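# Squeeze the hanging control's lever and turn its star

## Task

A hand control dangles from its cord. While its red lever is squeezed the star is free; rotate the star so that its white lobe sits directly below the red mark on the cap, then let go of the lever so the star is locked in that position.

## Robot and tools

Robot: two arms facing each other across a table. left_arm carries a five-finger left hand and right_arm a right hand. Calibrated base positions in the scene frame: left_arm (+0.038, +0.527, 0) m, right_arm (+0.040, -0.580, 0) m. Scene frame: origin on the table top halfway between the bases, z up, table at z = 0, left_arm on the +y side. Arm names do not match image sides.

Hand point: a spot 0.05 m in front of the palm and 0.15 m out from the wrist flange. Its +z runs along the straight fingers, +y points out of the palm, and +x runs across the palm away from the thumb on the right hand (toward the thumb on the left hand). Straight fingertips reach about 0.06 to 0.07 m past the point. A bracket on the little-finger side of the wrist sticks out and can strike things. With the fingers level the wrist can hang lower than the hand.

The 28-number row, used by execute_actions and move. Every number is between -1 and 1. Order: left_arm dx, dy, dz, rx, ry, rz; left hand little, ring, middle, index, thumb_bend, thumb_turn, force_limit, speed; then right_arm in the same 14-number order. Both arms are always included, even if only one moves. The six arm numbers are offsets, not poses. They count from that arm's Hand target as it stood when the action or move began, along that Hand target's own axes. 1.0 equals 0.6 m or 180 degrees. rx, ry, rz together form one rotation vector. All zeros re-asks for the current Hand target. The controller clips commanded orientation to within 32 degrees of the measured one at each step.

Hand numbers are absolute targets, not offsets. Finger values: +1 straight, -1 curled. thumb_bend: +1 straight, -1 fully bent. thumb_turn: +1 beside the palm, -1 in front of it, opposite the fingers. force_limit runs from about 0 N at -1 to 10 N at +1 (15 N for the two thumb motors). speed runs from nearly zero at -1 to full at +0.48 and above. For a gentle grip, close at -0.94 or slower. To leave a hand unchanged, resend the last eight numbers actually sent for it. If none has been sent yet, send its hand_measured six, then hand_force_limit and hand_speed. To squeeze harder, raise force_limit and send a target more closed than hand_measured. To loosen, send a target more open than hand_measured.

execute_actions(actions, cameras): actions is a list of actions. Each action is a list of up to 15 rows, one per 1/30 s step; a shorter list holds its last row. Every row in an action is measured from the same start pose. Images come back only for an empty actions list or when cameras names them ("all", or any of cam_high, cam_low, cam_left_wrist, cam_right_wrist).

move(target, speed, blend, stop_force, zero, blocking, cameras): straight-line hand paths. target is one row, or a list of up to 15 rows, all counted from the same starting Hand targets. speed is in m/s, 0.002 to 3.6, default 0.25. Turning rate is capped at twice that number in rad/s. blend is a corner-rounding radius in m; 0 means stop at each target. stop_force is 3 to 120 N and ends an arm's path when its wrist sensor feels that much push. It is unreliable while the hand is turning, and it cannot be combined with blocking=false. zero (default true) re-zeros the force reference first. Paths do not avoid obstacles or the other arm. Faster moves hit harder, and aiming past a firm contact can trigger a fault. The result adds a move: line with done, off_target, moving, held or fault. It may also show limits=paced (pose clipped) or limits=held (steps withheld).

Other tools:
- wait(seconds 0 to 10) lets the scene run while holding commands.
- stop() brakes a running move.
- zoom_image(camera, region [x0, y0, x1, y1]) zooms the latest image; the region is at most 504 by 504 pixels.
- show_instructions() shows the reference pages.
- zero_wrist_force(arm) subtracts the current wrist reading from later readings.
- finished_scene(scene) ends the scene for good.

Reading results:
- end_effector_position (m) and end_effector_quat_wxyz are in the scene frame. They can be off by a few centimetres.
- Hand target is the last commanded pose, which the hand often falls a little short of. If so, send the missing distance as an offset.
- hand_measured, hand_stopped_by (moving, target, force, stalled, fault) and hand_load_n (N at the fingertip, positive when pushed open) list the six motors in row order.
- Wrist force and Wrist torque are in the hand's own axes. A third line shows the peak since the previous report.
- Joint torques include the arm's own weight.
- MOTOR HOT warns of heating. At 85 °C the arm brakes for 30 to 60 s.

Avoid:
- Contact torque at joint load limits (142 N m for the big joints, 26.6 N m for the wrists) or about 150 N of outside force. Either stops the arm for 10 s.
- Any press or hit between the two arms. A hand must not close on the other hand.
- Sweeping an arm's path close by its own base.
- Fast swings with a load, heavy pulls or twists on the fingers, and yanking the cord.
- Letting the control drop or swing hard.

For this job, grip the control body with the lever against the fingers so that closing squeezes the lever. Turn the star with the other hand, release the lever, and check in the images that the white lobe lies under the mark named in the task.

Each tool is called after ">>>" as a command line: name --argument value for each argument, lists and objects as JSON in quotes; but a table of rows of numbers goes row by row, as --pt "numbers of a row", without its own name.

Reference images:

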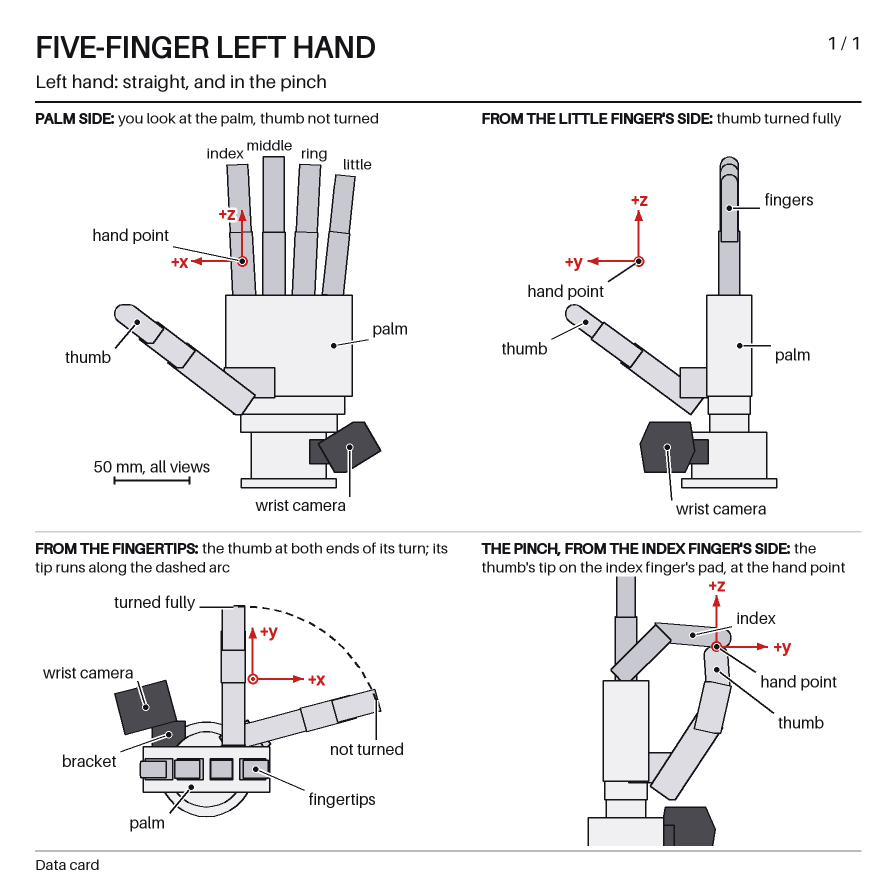

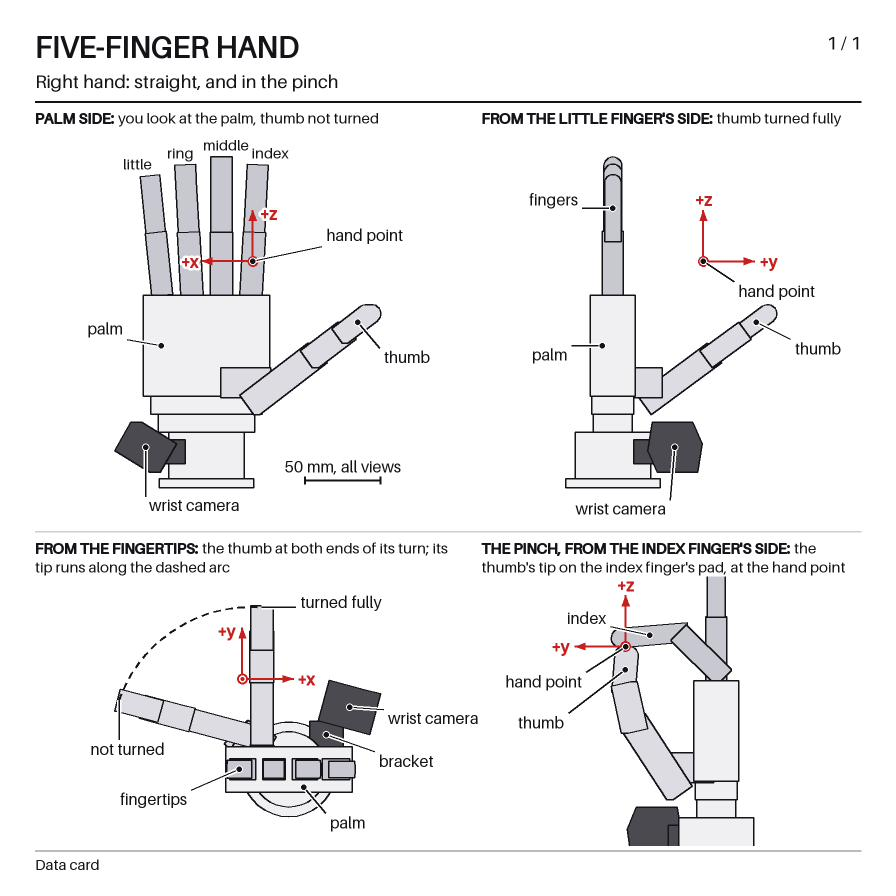

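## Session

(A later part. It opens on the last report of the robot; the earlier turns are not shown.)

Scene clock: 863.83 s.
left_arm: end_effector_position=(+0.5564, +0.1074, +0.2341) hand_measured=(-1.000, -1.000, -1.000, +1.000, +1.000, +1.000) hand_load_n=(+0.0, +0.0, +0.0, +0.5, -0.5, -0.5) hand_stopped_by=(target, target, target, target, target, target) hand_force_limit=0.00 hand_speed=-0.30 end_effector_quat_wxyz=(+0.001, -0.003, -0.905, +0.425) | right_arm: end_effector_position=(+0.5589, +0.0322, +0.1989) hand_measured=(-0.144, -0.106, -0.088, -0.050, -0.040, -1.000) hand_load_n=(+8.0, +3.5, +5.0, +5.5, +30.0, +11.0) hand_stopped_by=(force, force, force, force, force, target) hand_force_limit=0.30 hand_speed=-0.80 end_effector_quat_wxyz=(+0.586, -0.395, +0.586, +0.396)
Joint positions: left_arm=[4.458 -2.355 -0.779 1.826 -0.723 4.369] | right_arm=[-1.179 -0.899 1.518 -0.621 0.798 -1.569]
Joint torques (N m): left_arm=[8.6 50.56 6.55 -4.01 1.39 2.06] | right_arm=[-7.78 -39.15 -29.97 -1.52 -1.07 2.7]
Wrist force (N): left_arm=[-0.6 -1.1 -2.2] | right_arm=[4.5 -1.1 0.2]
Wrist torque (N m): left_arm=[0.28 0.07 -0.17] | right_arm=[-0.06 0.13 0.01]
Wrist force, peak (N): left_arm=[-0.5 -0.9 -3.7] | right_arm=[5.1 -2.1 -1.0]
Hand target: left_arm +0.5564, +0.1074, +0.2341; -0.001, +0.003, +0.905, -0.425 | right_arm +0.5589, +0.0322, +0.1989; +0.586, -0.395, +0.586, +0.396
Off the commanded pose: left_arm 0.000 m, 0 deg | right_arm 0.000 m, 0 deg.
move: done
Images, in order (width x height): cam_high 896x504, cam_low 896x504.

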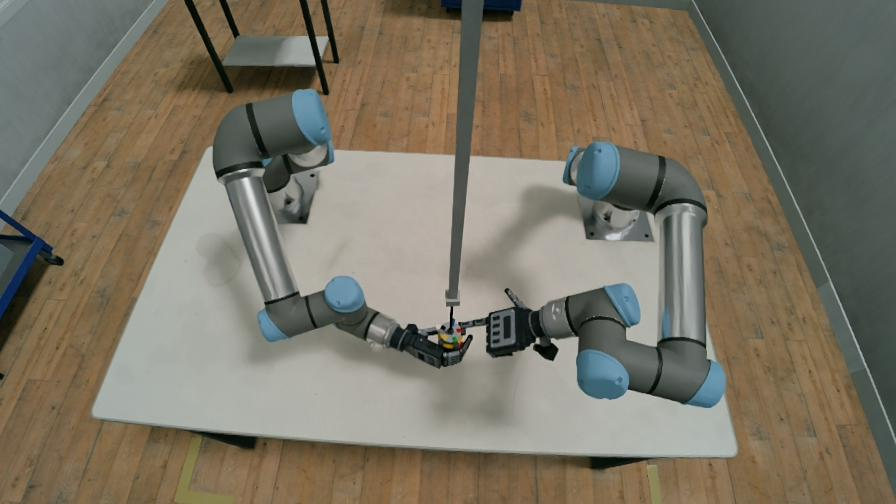

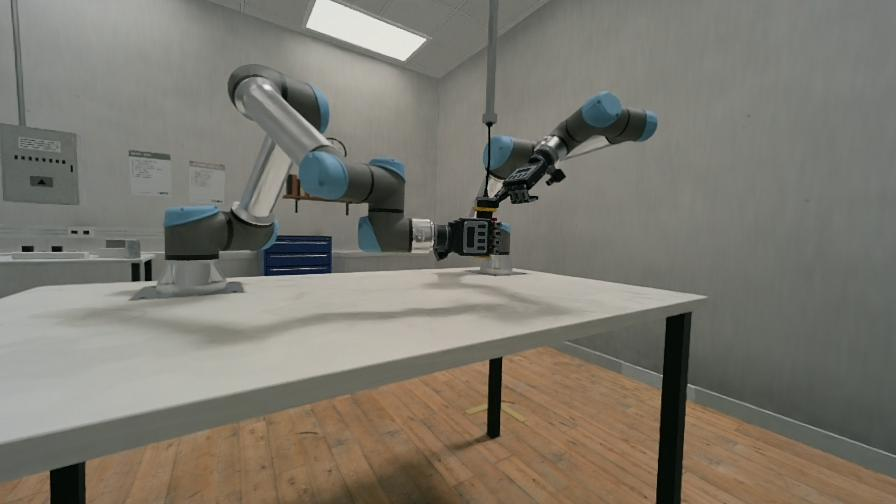

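>>> move --target '[-0.0212, 0.0075, -0.009, 0, 0, 0, -1, -1, -1, 1, 1, 1, 0.0, -0.3, 0,0,0,0,0,0,-1,-1,-1,-1,-1,-1,0.3,-0.8]' --speed 0.03 --stop_force 12 --cameras '["cam_high", "cam_low"]'

>>> zoom_image --camera "cam_high" --region '[420, 290, 520, 370]'

>>> zoom_image --camera "cam_low" --region '[440, 160, 560, 260]'

Scene clock: 882.60 s.
left_arm: end_effector_position=(+0.5692, +0.1144, +0.2341) hand_measured=(-1.000, -1.000, -1.000, +1.000, +1.000, +1.000) hand_load_n=(+0.5, +0.5, +0.0, -0.5, -0.5, -0.5) hand_stopped_by=(target, target, target, target, target, target) hand_force_limit=0.00 hand_speed=-0.30 end_effector_quat_wxyz=(+0.001, -0.003, -0.905, +0.425) | right_arm: end_effector_position=(+0.5589, +0.0322, +0.1989) hand_measured=(-0.144, -0.106, -0.088, -0.050, -0.040, -1.000) hand_load_n=(+7.5, +3.5, +5.0, +5.5, +30.0, +11.5) hand_stopped_by=(force, force, force, force, force, target) hand_force_limit=0.30 hand_speed=-0.80 end_effector_quat_wxyz=(+0.586, -0.395, +0.586, +0.396)
Joint positions: left_arm=[4.474 -2.387 -0.727 1.788 -0.719 4.393] | right_arm=[-1.179 -0.899 1.518 -0.621 0.798 -1.569]
Joint torques (N m): left_arm=[-6.68 52.86 6.48 0.09 0.94 -2.17] | right_arm=[-8.27 -50.4 -30.25 -3.12 -0.93 2.55]
Wrist force (N): left_arm=[-0.6 1.2 0.0] | right_arm=[2.2 -1.1 0.6]
Wrist torque (N m): left_arm=[0.09 0.06 -0.28] | right_arm=[-0.11 0.12 -0.01]
Wrist force, peak (N): left_arm=[0.8 -2.4 -2.2] | right_arm=[5.2 -2.0 1.3]
Hand target: left_arm +0.5692, +0.1144, +0.2341; -0.001, +0.003, +0.905, -0.425 | right_arm +0.5589, +0.0322, +0.1989; +0.586, -0.395, +0.586, +0.396
Off the commanded pose: left_arm 0.000 m, 0 deg | right_arm 0.000 m, 0 deg.
move: done
Images, in order (width x height): cam_high 896x504, cam_low 896x504.

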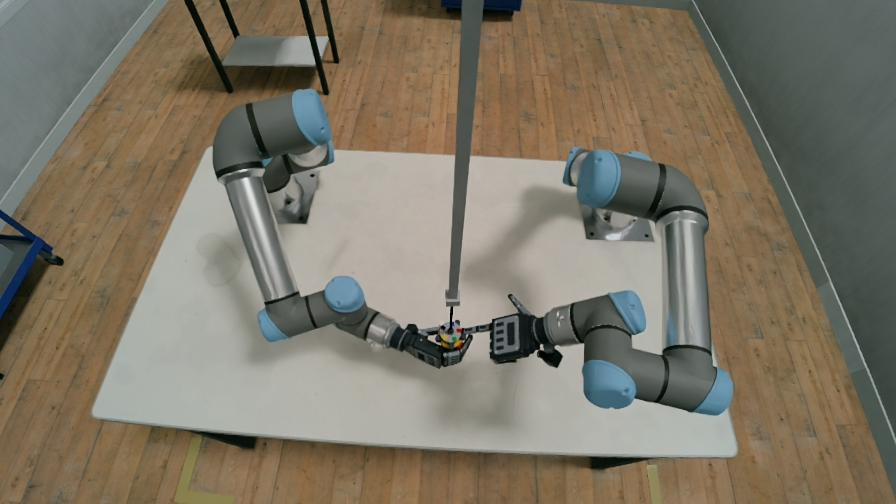

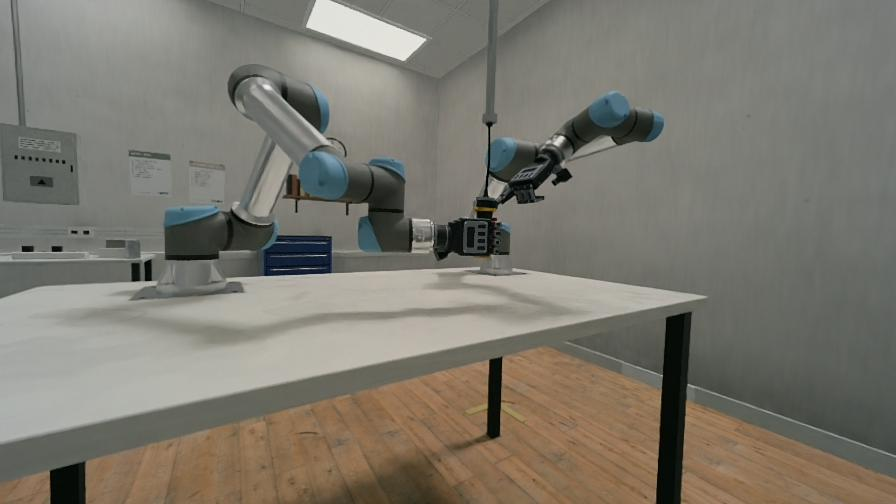

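Scaled by 5.040 from the camera's 896x504 image, which has a finer 1280x720 frame.

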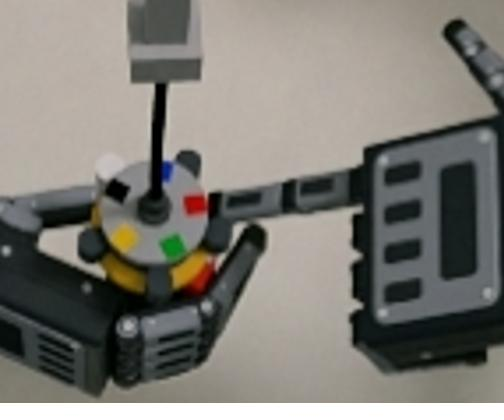

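Scaled by 4.200 from the camera's 896x504 image, which has a finer 1280x720 frame.

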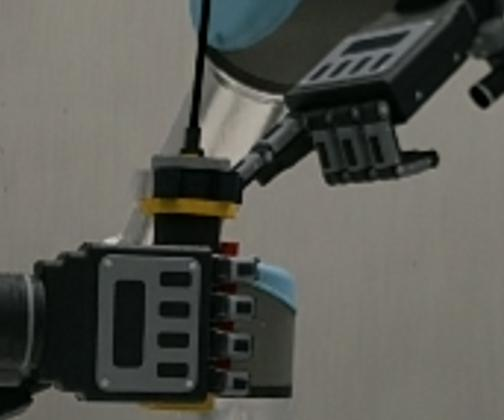

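>>> move --pt "-0.026 0 0 0 0 0 -1 -1 -1 1 1 1 0.0 -0.3 0 0 0 0 0 0 -1 -1 -1 -1 -1 -1 0.3 -0.8" --pt "-0.0365 -0.0027 0.0032 0 0 0 -1 -1 -1 1 1 1 0.0 -0.3 0 0 0 0 0 0 -1 -1 -1 -1 -1 -1 0.3 -0.8" --pt "-0.0472 -0.0075 0.009 0 0 0 -1 -1 -1 1 1 1 0.0 -0.3 0 0 0 0 0 0 -1 -1 -1 -1 -1 -1 0.3 -0.8" --speed 0.03 --stop_force 12 --cameras '["cam_high", "cam_low"]'

>>> zoom_image --camera "cam_high" --region '[420, 290, 520, 370]'

Scene clock: 902.67 s.
left_arm: end_effector_position=(+0.5974, +0.1072, +0.2341) hand_measured=(-1.000, -1.000, -1.000, +1.000, +1.000, +1.000) hand_load_n=(+0.0, +0.0, +0.0, +0.0, +0.0, +0.0) hand_stopped_by=(target, target, target, target, target, target) hand_force_limit=0.00 hand_speed=-0.30 end_effector_quat_wxyz=(+0.001, -0.003, -0.905, +0.425) | right_arm: end_effector_position=(+0.5589, +0.0322, +0.1989) hand_measured=(-0.144, -0.106, -0.088, -0.050, -0.040, -1.000) hand_load_n=(+7.5, +3.5, +5.0, +5.5, +30.0, +11.5) hand_stopped_by=(force, force, force, force, force, target) hand_force_limit=0.30 hand_speed=-0.80 end_effector_quat_wxyz=(+0.586, -0.395, +0.586, +0.396)
Joint positions: left_arm=[4.472 -2.506 -0.508 1.69 -0.72 4.39] | right_arm=[-1.179 -0.899 1.518 -0.621 0.798 -1.569]
Joint torques (N m): left_arm=[7.02 57.09 7.57 0.15 1.7 1.95] | right_arm=[-8.23 -49.97 -30.11 -3.06 -0.79 2.72]
Wrist force (N): left_arm=[-0.6 1.3 -0.3] | right_arm=[1.3 -0.9 0.1]
Wrist torque (N m): left_arm=[0.12 0.03 -0.17] | right_arm=[-0.04 0.14 0.00]
Wrist force, peak (N): left_arm=[-0.6 1.9 0.0] | right_arm=[2.2 -1.8 1.1]
Hand target: left_arm +0.5974, +0.1072, +0.2341; -0.001, +0.003, +0.905, -0.425 | right_arm +0.5589, +0.0322, +0.1989; +0.586, -0.395, +0.586, +0.396
Off the commanded pose: left_arm 0.000 m, 0 deg | right_arm 0.000 m, 0 deg.
move: done
Images, in order (width x height): cam_high 896x504, cam_low 896x504.

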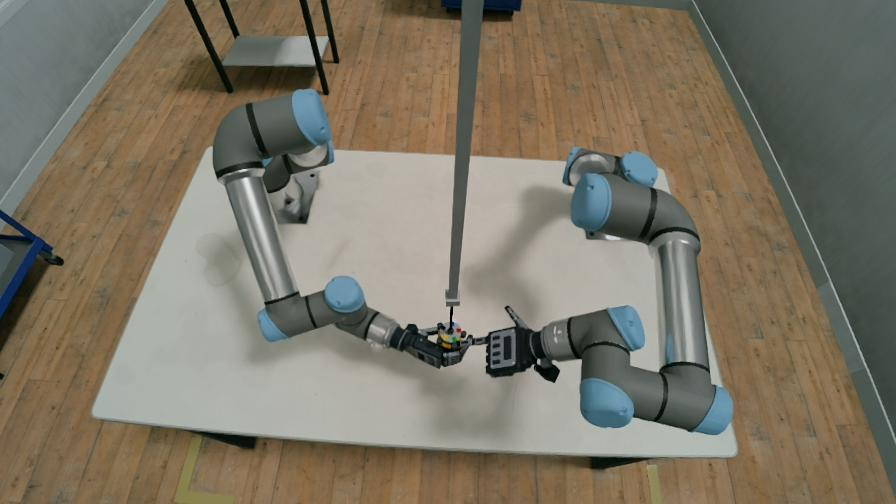

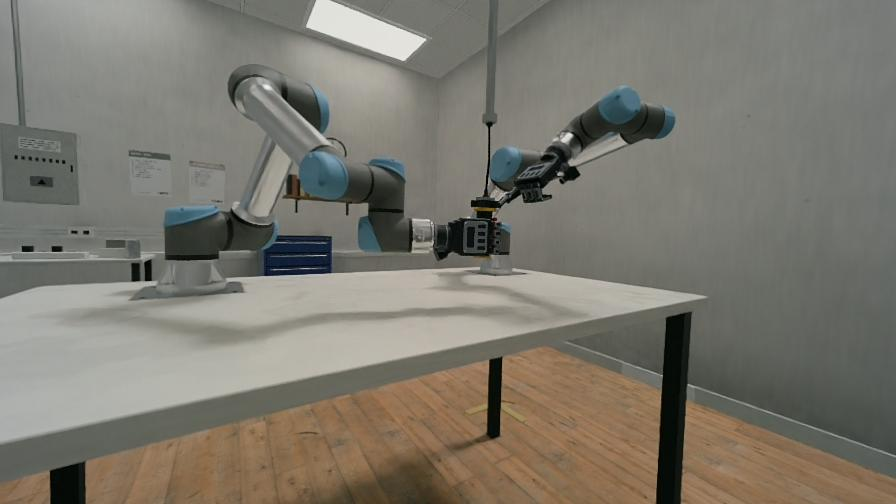

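Scaled by 5.040 from the camera's 896x504 image, which has a finer 1280x720 frame.

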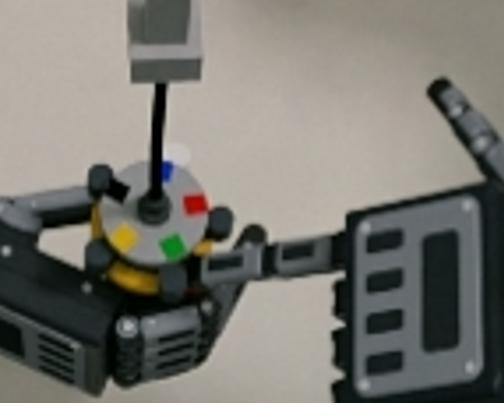

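>>> move --pt "0 0.0267 -0.0321 0 0 0 -1 -1 -1 1 1 1 0.0 -0.3 0 0 0 0 0 0 -1 -1 -1 -1 -1 -1 0.3 -0.8" --pt "0.0622 0.0267 -0.0321 0 0 0 -1 -1 -1 1 1 1 0.0 -0.3 0 0 0 0 0 0 -1 -1 -1 -1 -1 -1 0.3 -0.8" --pt "0.0622 0.0031 -0.0037 0 0 0 -1 -1 -1 1 1 1 0.0 -0.3 0 0 0 0 0 0 -1 -1 -1 -1 -1 -1 0.3 -0.8" --speed 0.05 --stop_force 10 --cameras '["cam_high", "cam_low"]'

>>> zoom_image --camera "cam_high" --region '[420, 290, 520, 370]'

Scene clock: 933.70 s.
left_arm: end_effector_position=(+0.5601, +0.1103, +0.2341) hand_measured=(-1.000, -1.000, -1.000, +1.000, +1.000, +1.000) hand_load_n=(+0.0, +0.0, +0.0, +0.0, +0.0, -0.5) hand_stopped_by=(target, target, target, target, target, target) hand_force_limit=0.00 hand_speed=-0.30 end_effector_quat_wxyz=(+0.001, -0.003, -0.905, +0.425) | right_arm: end_effector_position=(+0.5589, +0.0322, +0.1989) hand_measured=(-0.144, -0.106, -0.088, -0.050, -0.040, -1.000) hand_load_n=(+7.5, +3.5, +4.5, +5.5, +30.0, +11.5) hand_stopped_by=(force, force, force, force, force, target) hand_force_limit=0.30 hand_speed=-0.80 end_effector_quat_wxyz=(+0.586, -0.395, +0.586, +0.396)
Joint positions: left_arm=[4.464 -2.363 -0.766 1.815 -0.722 4.378] | right_arm=[-1.179 -0.899 1.518 -0.621 0.798 -1.569]
Joint torques (N m): left_arm=[7.94 51.86 6.74 -4.38 1.57 1.95] | right_arm=[-8.52 -50.83 -30 -3.19 -0.86 2.42]
Wrist force (N): left_arm=[-0.6 -0.1 0.0] | right_arm=[3.7 -0.6 0.6]
Wrist torque (N m): left_arm=[0.19 0.07 -0.21] | right_arm=[-0.05 0.15 0.00]
Wrist force, peak (N): left_arm=[-1.4 2.0 -0.8] | right_arm=[3.7 -1.7 0.0]
Hand target: left_arm +0.5601, +0.1103, +0.2341; -0.001, +0.003, +0.905, -0.425 | right_arm +0.5589, +0.0322, +0.1989; +0.586, -0.395, +0.586, +0.396
Off the commanded pose: left_arm 0.000 m, 0 deg | right_arm 0.000 m, 0 deg.
move: done
Images, in order (width x height): cam_high 896x504, cam_low 896x504.

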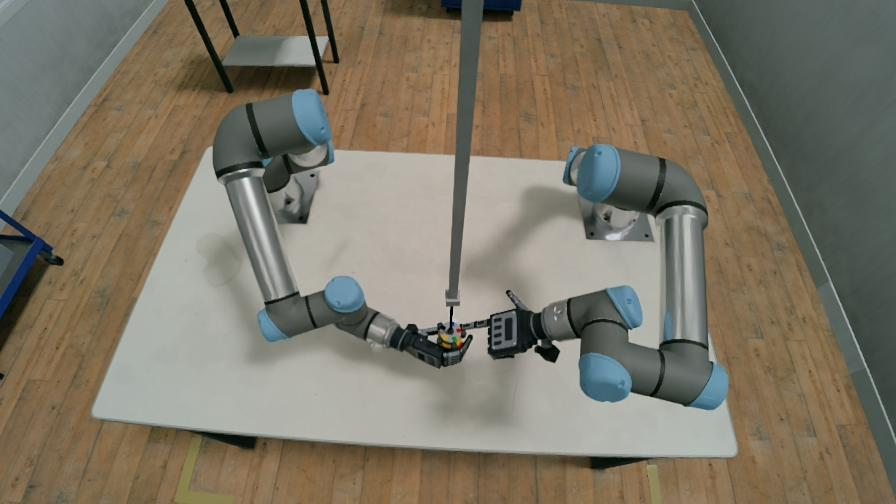

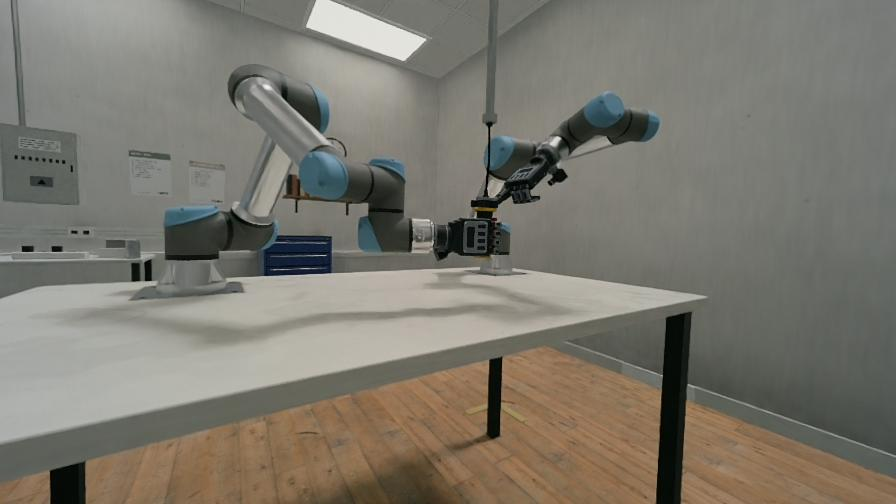

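Scaled by 5.040 from the camera's 896x504 image, which has a finer 1280x720 frame.

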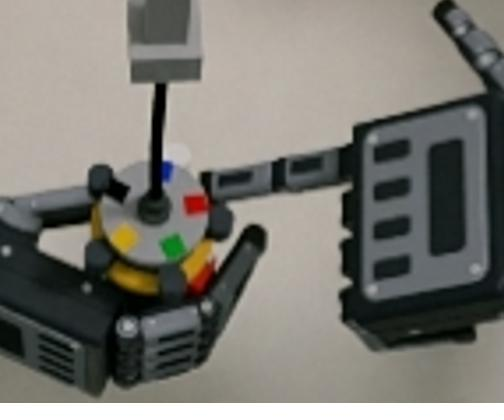

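>>> move --pt "-0.0193 0.0049 -0.0059 0 0 0 -1 -1 -1 1 1 1 0.0 -0.3 0 0 0 0 0 0 -1 -1 -1 -1 -1 -1 0.3 -0.8" --pt "-0.0383 0.0047 -0.0056 0 0 0 -1 -1 -1 1 1 1 0.0 -0.3 0 0 0 0 0 0 -1 -1 -1 -1 -1 -1 0.3 -0.8" --pt "-0.0567 -0.0003 0.0004 0 0 0 -1 -1 -1 1 1 1 0.0 -0.3 0 0 0 0 0 0 -1 -1 -1 -1 -1 -1 0.3 -0.8" --speed 0.03 --stop_force 12 --cameras '["cam_high", "cam_low"]'

>>> zoom_image --camera "cam_high" --region '[420, 290, 500, 370]'

Scene clock: 950.53 s.
left_arm: end_effector_position=(+0.5941, +0.1098, +0.2341) hand_measured=(-1.000, -1.000, -1.000, +1.000, +1.000, +1.000) hand_load_n=(+0.0, +0.0, +0.0, +0.0, +0.0, -0.5) hand_stopped_by=(target, target, target, target, target, target) hand_force_limit=0.00 hand_speed=-0.30 end_effector_quat_wxyz=(+0.001, -0.003, -0.905, +0.425) | right_arm: end_effector_position=(+0.5589, +0.0322, +0.1989) hand_measured=(-0.144, -0.106, -0.088, -0.050, -0.040, -1.000) hand_load_n=(+7.5, +3.5, +5.0, +5.5, +29.5, +11.5) hand_stopped_by=(force, force, force, force, force, target) hand_force_limit=0.30 hand_speed=-0.80 end_effector_quat_wxyz=(+0.586, -0.395, +0.586, +0.396)
Joint positions: left_arm=[4.475 -2.487 -0.545 1.704 -0.719 4.395] | right_arm=[-1.179 -0.899 1.518 -0.621 0.798 -1.569]
Joint torques (N m): left_arm=[1.88 56.08 7.29 0.04 1.31 1.97] | right_arm=[-7.86 -50.14 -29.39 -3.17 -0.72 2.52]
Wrist force (N): left_arm=[-0.2 1.4 -0.1] | right_arm=[1.6 -1.1 0.2]
Wrist torque (N m): left_arm=[0.12 0.00 -0.14] | right_arm=[-0.07 0.12 0.00]
Wrist force, peak (N): left_arm=[-0.3 1.8 0.1] | right_arm=[3.6 -1.7 0.6]
Hand target: left_arm +0.5941, +0.1098, +0.2341; -0.001, +0.003, +0.905, -0.425 | right_arm +0.5589, +0.0322, +0.1989; +0.586, -0.395, +0.586, +0.396
Off the commanded pose: left_arm 0.000 m, 0 deg | right_arm 0.000 m, 0 deg.
move: done
Images, in order (width x height): cam_high 896x504, cam_low 896x504.

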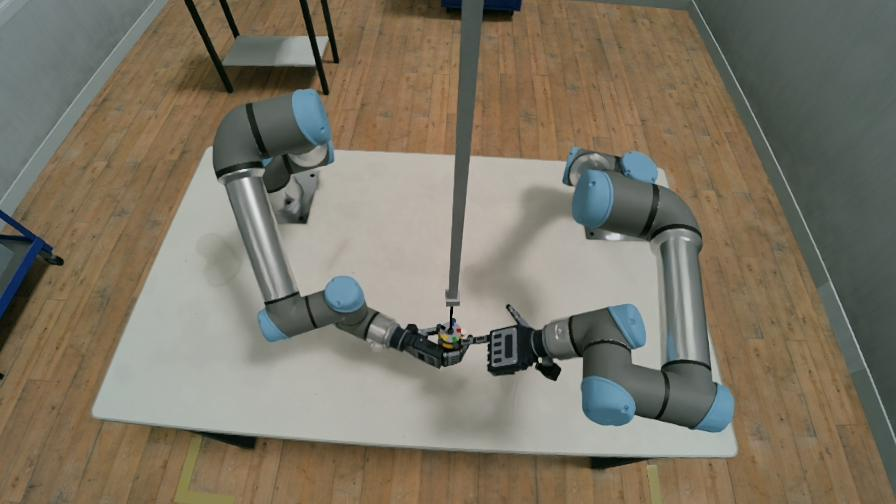

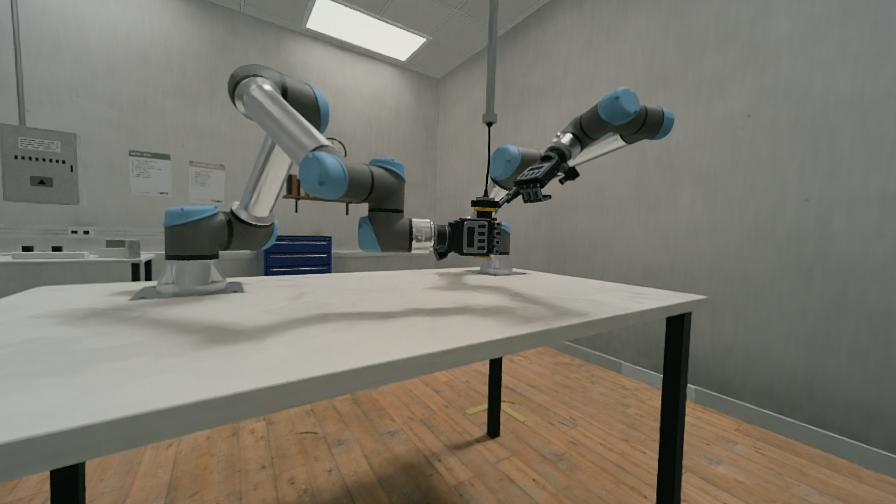

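Scaled by 6.300 from the camera's 896x504 image, which has a finer 1280x720 frame.

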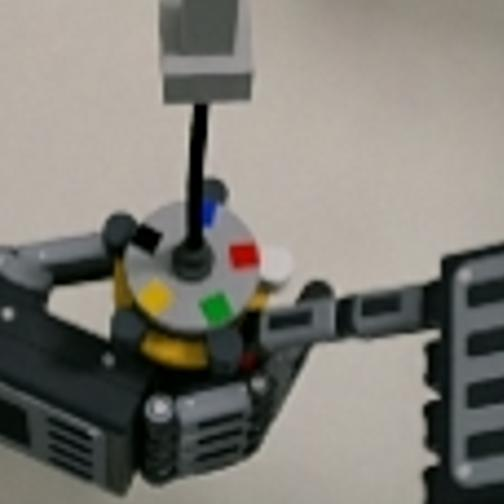

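>>> move --target '[0, 0.08, -0.096, 0, 0, 0, -1, -1, -1, 1, 1, 1, 0.0, -0.3, 0,0,0,0,0,0,-1,-1,-1,-1,-1,-1,0.3,-0.8]' --speed 0.08 --cameras '["cam_high", "cam_low"]'

>>> zoom_image --camera "cam_high" --region '[420, 290, 500, 370]'

>>> zoom_image --camera "cam_low" --region '[440, 180, 540, 270]'

Scene clock: 964.63 s.
left_arm: end_effector_position=(+0.5945, +0.1848, +0.2340) hand_measured=(-1.000, -1.000, -1.000, +1.000, +1.000, +1.000) hand_load_n=(+0.0, +0.0, +0.0, +0.0, +0.0, +0.0) hand_stopped_by=(target, target, target, target, target, target) hand_force_limit=0.00 hand_speed=-0.30 end_effector_quat_wxyz=(+0.001, -0.002, -0.905, +0.425) | right_arm: end_effector_position=(+0.5589, +0.0322, +0.1989) hand_measured=(-0.144, -0.106, -0.088, -0.050, -0.040, -1.000) hand_load_n=(+7.5, +3.5, +5.0, +5.5, +29.5, +11.5) hand_stopped_by=(force, force, force, force, force, target) hand_force_limit=0.30 hand_speed=-0.80 end_effector_quat_wxyz=(+0.586, -0.395, +0.586, +0.396)
Joint positions: left_arm=[4.596 -2.388 -0.76 1.682 -0.698 4.577] | right_arm=[-1.179 -0.899 1.518 -0.621 0.798 -1.569]
Joint torques (N m): left_arm=[-7.27 38.93 32.14 -0.4 1.47 -2.27] | right_arm=[-7.88 -49.05 -29.43 -3.16 -0.69 2.46]
Wrist force (N): left_arm=[-0.5 1.2 -0.3] | right_arm=[1.6 -1.2 0.3]
Wrist torque (N m): left_arm=[0.10 0.02 -0.17] | right_arm=[-0.10 0.18 -0.03]
Wrist force, peak (N): left_arm=[-0.8 2.2 -0.9] | right_arm=[2.5 -1.2 0.2]
Hand target: left_arm +0.5945, +0.1848, +0.2340; -0.001, +0.003, +0.905, -0.425 | right_arm +0.5589, +0.0322, +0.1989; +0.586, -0.395, +0.586, +0.396
Off the commanded pose: left_arm 0.000 m, 0 deg | right_arm 0.000 m, 0 deg.
move: done
Images, in order (width x height): cam_high 896x504, cam_low 896x504.

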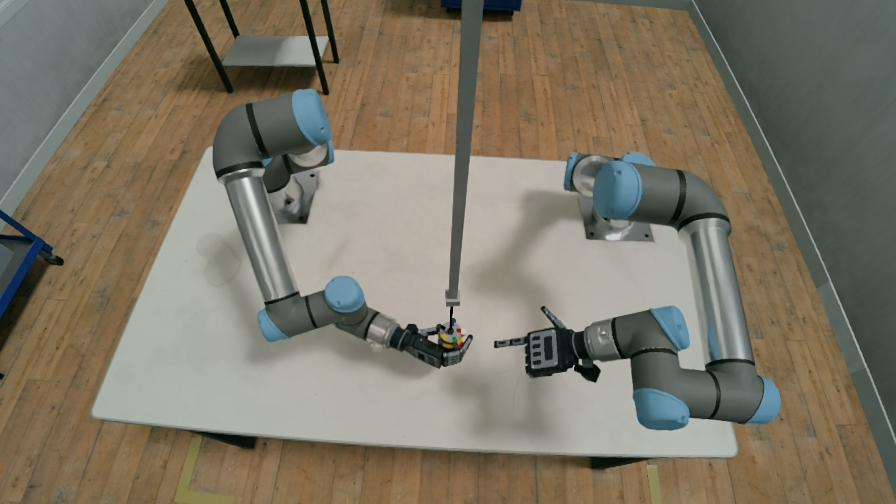

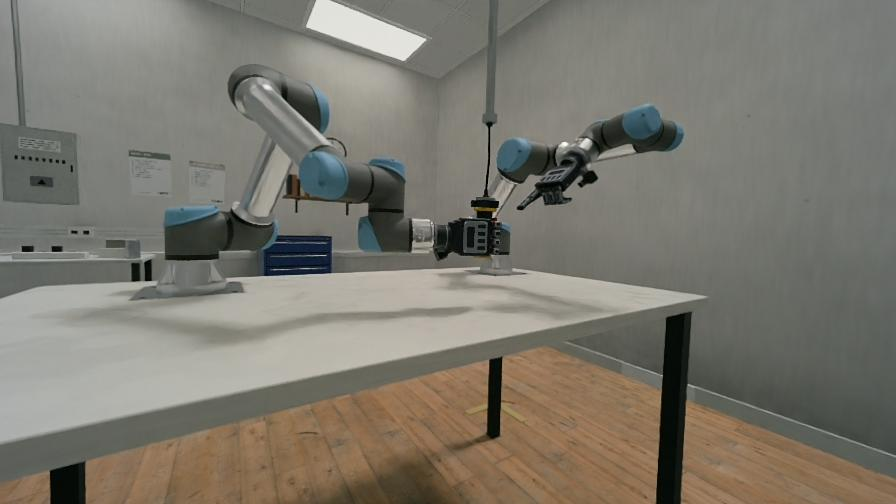

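Scaled by 6.300 from the camera's 896x504 image, which has a finer 1280x720 frame.

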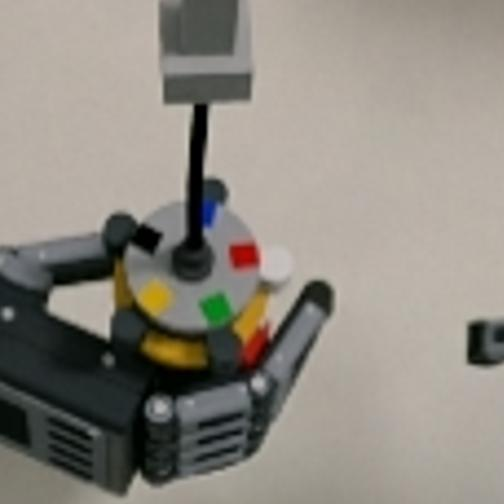

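Scaled by 5.040 from the camera's 896x504 image, which has a finer 1280x720 frame.

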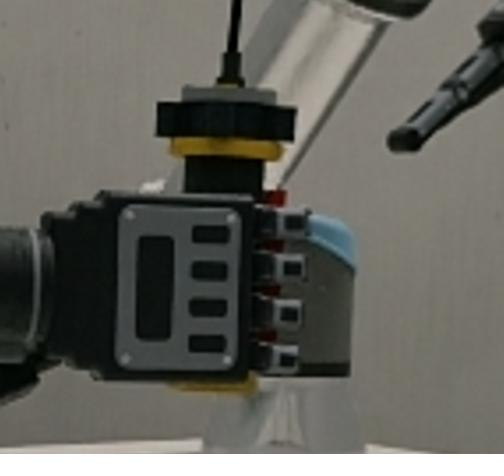

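>>> execute_actions --actions '[[[0,0,0,0,0,0,-1,-1,-1,1,1,1,0.0,-0.3,0,0,0,0,0,0,0.6,0.6,0.6,0.6,-1,-1,0.3,-0.8]]]' --cameras '["cam_high", "cam_low", "cam_right_wrist"]'

>>> zoom_image --camera "cam_high" --region '[420, 290, 500, 370]'

>>> zoom_image --camera "cam_low" --region '[440, 180, 540, 270]'

Scene clock: 972.13 s.
left_arm: end_effector_position=(+0.5946, +0.1848, +0.2340) hand_measured=(-1.000, -1.000, -1.000, +1.000, +1.000, +1.000) hand_load_n=(+0.0, +0.0, +0.0, +0.0, +0.0, +0.0) hand_stopped_by=(target, target, target, target, target, target) hand_force_limit=0.00 hand_speed=-0.30 end_effector_quat_wxyz=(+0.001, -0.003, -0.905, +0.425) | right_arm: end_effector_position=(+0.5589, +0.0322, +0.1989) hand_measured=(+0.600, +0.600, +0.600, +0.600, -0.042, -1.000) hand_load_n=(+0.0, +0.0, +0.0, +0.0, +10.5, +4.0) hand_stopped_by=(target, target, target, target, force, target) hand_force_limit=0.30 hand_speed=-0.80 end_effector_quat_wxyz=(+0.587, -0.395, +0.586, +0.396)
Joint positions: left_arm=[4.596 -2.389 -0.759 1.682 -0.698 4.577] | right_arm=[-1.179 -0.899 1.518 -0.621 0.798 -1.569]
Joint torques (N m): left_arm=[-8.1 40.57 32.86 -0.35 1.07 0.85] | right_arm=[-7.91 -49.83 -29.59 -1.36 -0.8 2.43]
Wrist force (N): left_arm=[-0.8 1.2 0.0] | right_arm=[0.1 -1.2 0.2]
Wrist torque (N m): left_arm=[0.08 0.09 -0.18] | right_arm=[-0.09 0.16 -0.04]
Wrist force, peak (N): left_arm=[-1.0 1.6 0.1] | right_arm=[2.4 -1.2 0.5]
Hand target: left_arm +0.5945, +0.1848, +0.2340; -0.001, +0.003, +0.905, -0.425 | right_arm +0.5589, +0.0322, +0.1989; +0.586, -0.395, +0.586, +0.396
Off the commanded pose: left_arm 0.000 m, 0 deg | right_arm 0.000 m, 0 deg.
Images, in order (width x height): cam_high 896x504, cam_low 896x504, cam_right_wrist 896x504.

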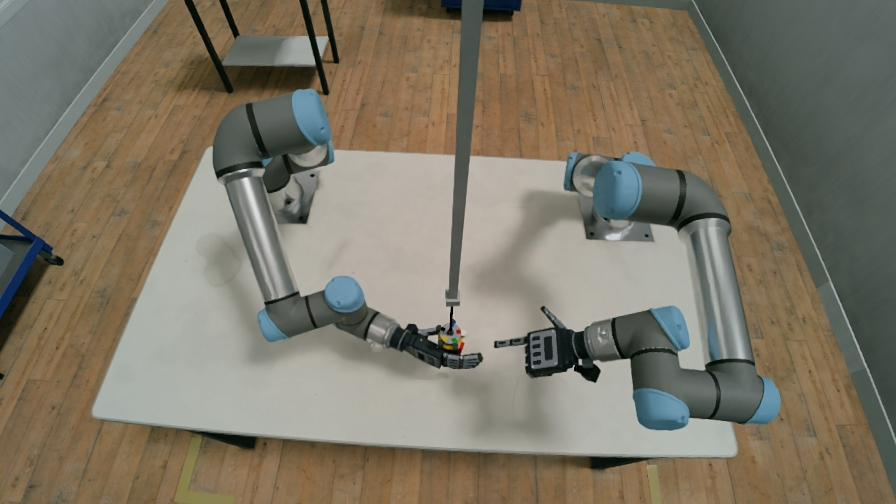

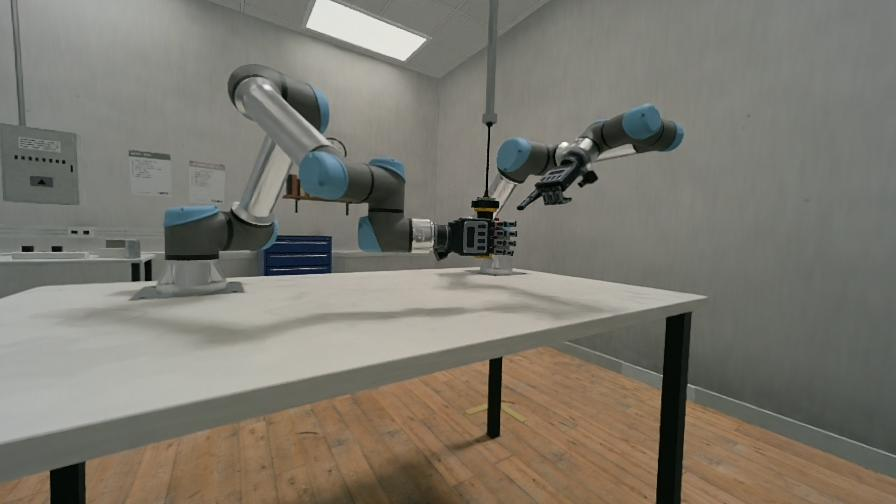

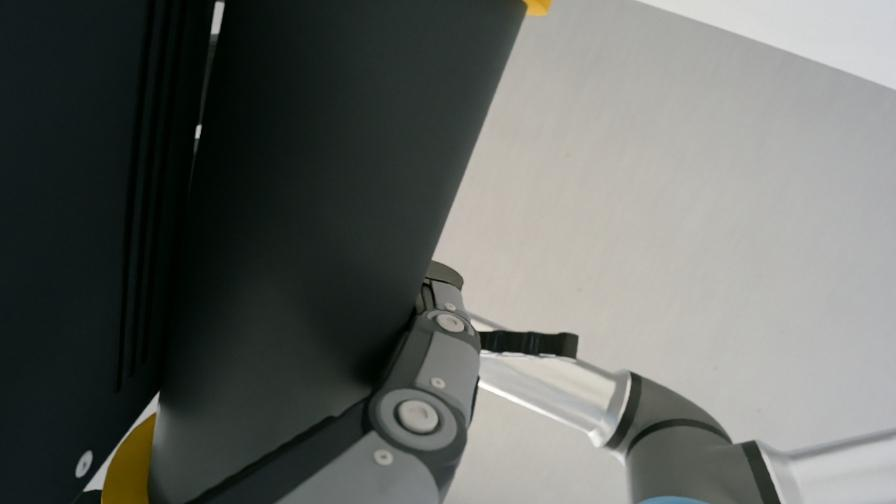

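Scaled by 6.300 from the camera's 896x504 image, which has a finer 1280x720 frame.

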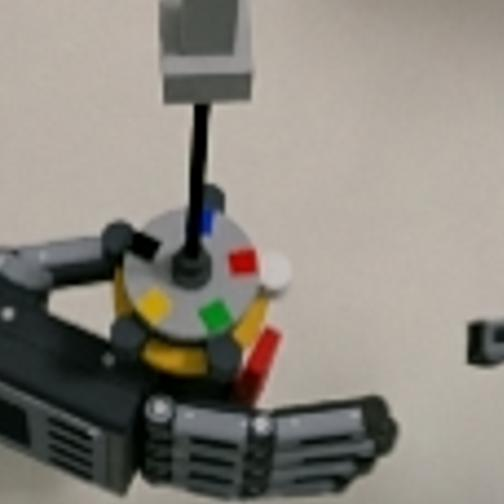

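Scaled by 5.040 from the camera's 896x504 image, which has a finer 1280x720 frame.

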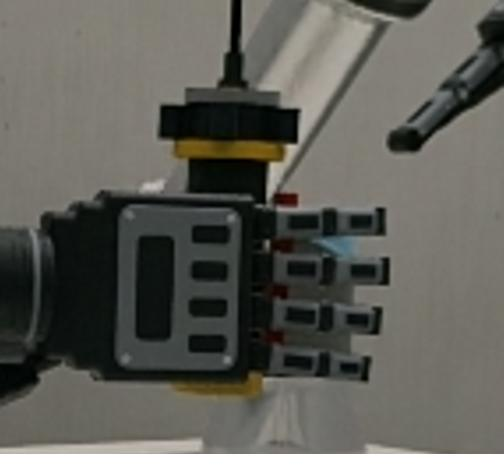

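>>> move --target '[0.0072, -0.078, 0.0938, 0, 0, 0, -1, -1, -1, 1, 1, 1, 0.0, -0.3, 0,0,0,0,0,0,0.6,0.6,0.6,0.6,-1,-1,0.3,-0.8]' --speed 0.06 --stop_force 8 --cameras '["cam_high", "cam_low"]'

>>> zoom_image --camera "cam_high" --region '[420, 290, 500, 370]'

Scene clock: 1027.60 s.
left_arm: end_effector_position=(+0.5898, +0.1116, +0.2340) hand_measured=(-1.000, -1.000, -1.000, +1.000, +1.000, +1.000) hand_load_n=(+0.0, +0.0, +0.0, +0.0, +0.0, +0.0) hand_stopped_by=(target, target, target, target, target, target) hand_force_limit=0.00 hand_speed=-0.30 end_effector_quat_wxyz=(+0.001, -0.003, -0.905, +0.425) | right_arm: end_effector_position=(+0.5589, +0.0322, +0.1989) hand_measured=(+0.600, +0.600, +0.600, +0.600, -0.042, -1.000) hand_load_n=(+0.0, +0.0, +0.0, +0.0, +10.5, +4.0) hand_stopped_by=(target, target, target, target, force, target) hand_force_limit=0.30 hand_speed=-0.80 end_effector_quat_wxyz=(+0.586, -0.395, +0.586, +0.396)
Joint positions: left_arm=[4.477 -2.466 -0.584 1.721 -0.719 4.397] | right_arm=[-1.179 -0.899 1.518 -0.621 0.798 -1.569]
Joint torques (N m): left_arm=[7.5 55.79 6.9 -4.43 2.12 0.95] | right_arm=[-8.03 -49.39 -29.59 0.48 -0.58 2.4]
Wrist force (N): left_arm=[-0.6 0.9 0.0] | right_arm=[0.0 -0.7 0.1]
Wrist torque (N m): left_arm=[0.04 0.05 -0.23] | right_arm=[0.00 0.15 -0.02]
Wrist force, peak (N): left_arm=[0.3 1.9 -0.9] | right_arm=[-0.1 -2.2 0.1]
Hand target: left_arm +0.5898, +0.1116, +0.2340; -0.001, +0.003, +0.905, -0.425 | right_arm +0.5589, +0.0322, +0.1989; +0.586, -0.395, +0.586, +0.396
Off the commanded pose: left_arm 0.000 m, 0 deg | right_arm 0.000 m, 0 deg.
move: done
Images, in order (width x height): cam_high 896x504, cam_low 896x504.

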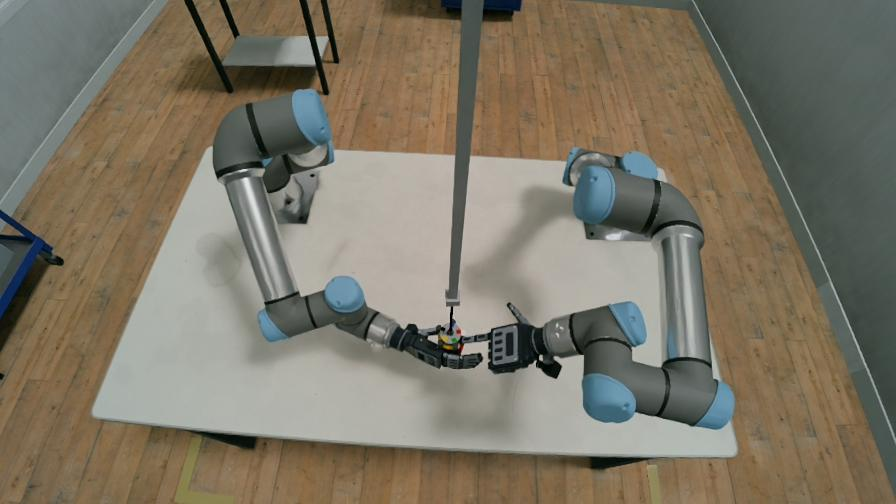

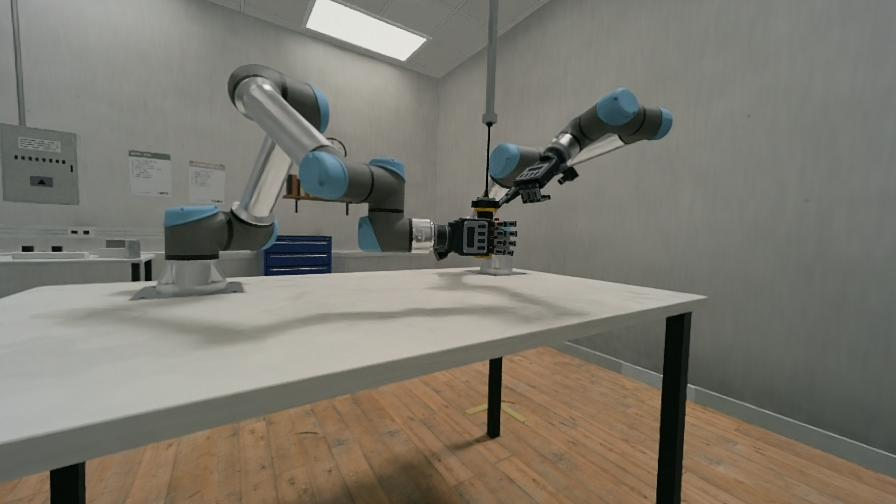

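Scaled by 6.300 from the camera's 896x504 image, which has a finer 1280x720 frame.

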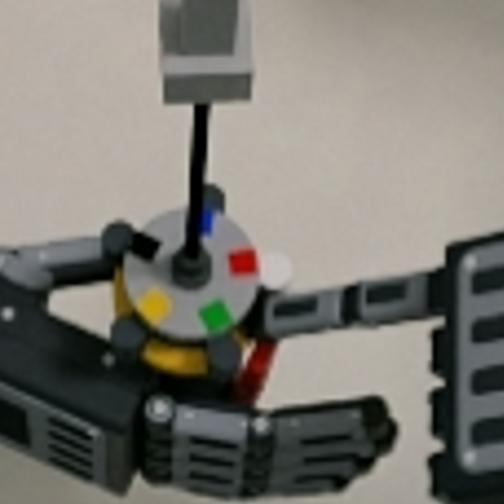

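>>> move --target '[0.0135, 0.0043, -0.0051, 0, 0, 0, -1, -1, -1, 1, 1, 1, 0.0, -0.3, 0,0,0,0,0,0,0.6,0.6,0.6,0.6,-1,-1,0.3,-0.8]' --speed 0.01 --stop_force 4 --cameras '["cam_high"]'

>>> zoom_image --camera "cam_high" --region '[420, 290, 500, 370]'

Scene clock: 1036.97 s.
left_arm: end_effector_position=(+0.5856, +0.1138, +0.2340) hand_measured=(-1.000, -1.000, -1.000, +1.000, +1.000, +1.000) hand_load_n=(+0.0, +0.0, +0.0, +0.0, +0.0, +0.0) hand_stopped_by=(target, target, target, target, target, target) hand_force_limit=0.00 hand_speed=-0.30 end_effector_quat_wxyz=(+0.001, -0.003, -0.905, +0.425) | right_arm: end_effector_position=(+0.5589, +0.0322, +0.1989) hand_measured=(+0.600, +0.600, +0.600, +0.600, -0.042, -1.000) hand_load_n=(+0.0, +0.0, -0.5, +0.0, +11.5, +3.5) hand_stopped_by=(target, target, target, target, force, target) hand_force_limit=0.30 hand_speed=-0.80 end_effector_quat_wxyz=(+0.586, -0.395, +0.586, +0.396)
Joint positions: left_arm=[4.478 -2.446 -0.622 1.736 -0.718 4.4] | right_arm=[-1.179 -0.899 1.518 -0.621 0.798 -1.569]
Joint torques (N m): left_arm=[-8.67 44.93 32.28 -5.17 1.48 -1.99] | right_arm=[-7.89 -45.18 -29.96 0.47 2.43 2.61]
Wrist force (N): left_arm=[-3.6 1.0 -0.2] | right_arm=[-1.3 2.8 -0.6]
Wrist torque (N m): left_arm=[0.07 -0.14 -0.48] | right_arm=[0.06 0.13 -0.17]
Wrist force, peak (N): left_arm=[-5.2 1.9 1.5] | right_arm=[-1.8 5.1 -0.4]
Hand target: left_arm +0.5856, +0.1138, +0.2340; -0.001, +0.003, +0.905, -0.425 (not the last commanded pose) | right_arm +0.5589, +0.0322, +0.1989; +0.586, -0.395, +0.586, +0.396
Off the commanded pose: left_arm 0.004 m, 0 deg | right_arm 0.000 m, 0 deg.
move: contact (left_arm)
Images, in order (width x height): cam_high 896x504.

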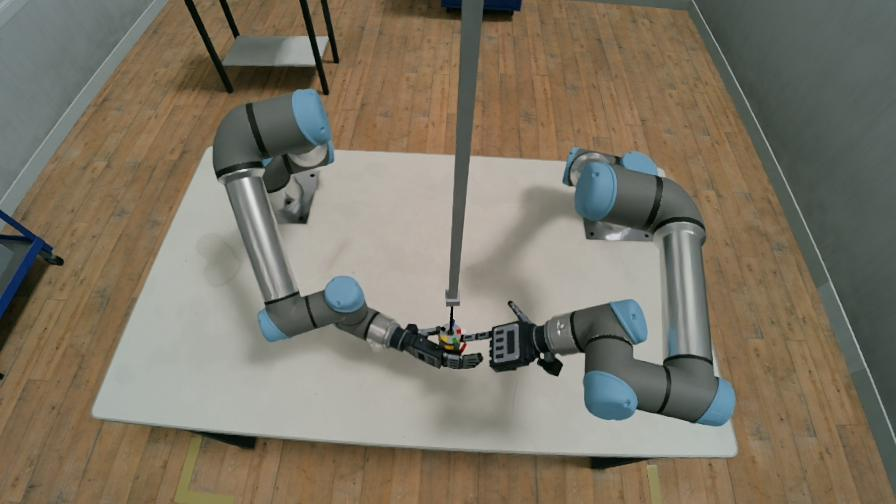

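Scaled by 6.300 from the camera's 896x504 image, which has a finer 1280x720 frame.

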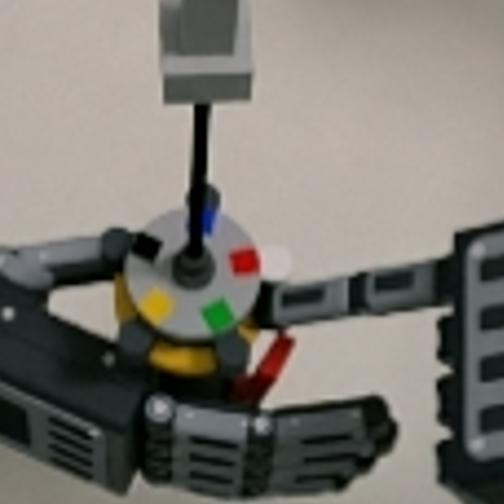

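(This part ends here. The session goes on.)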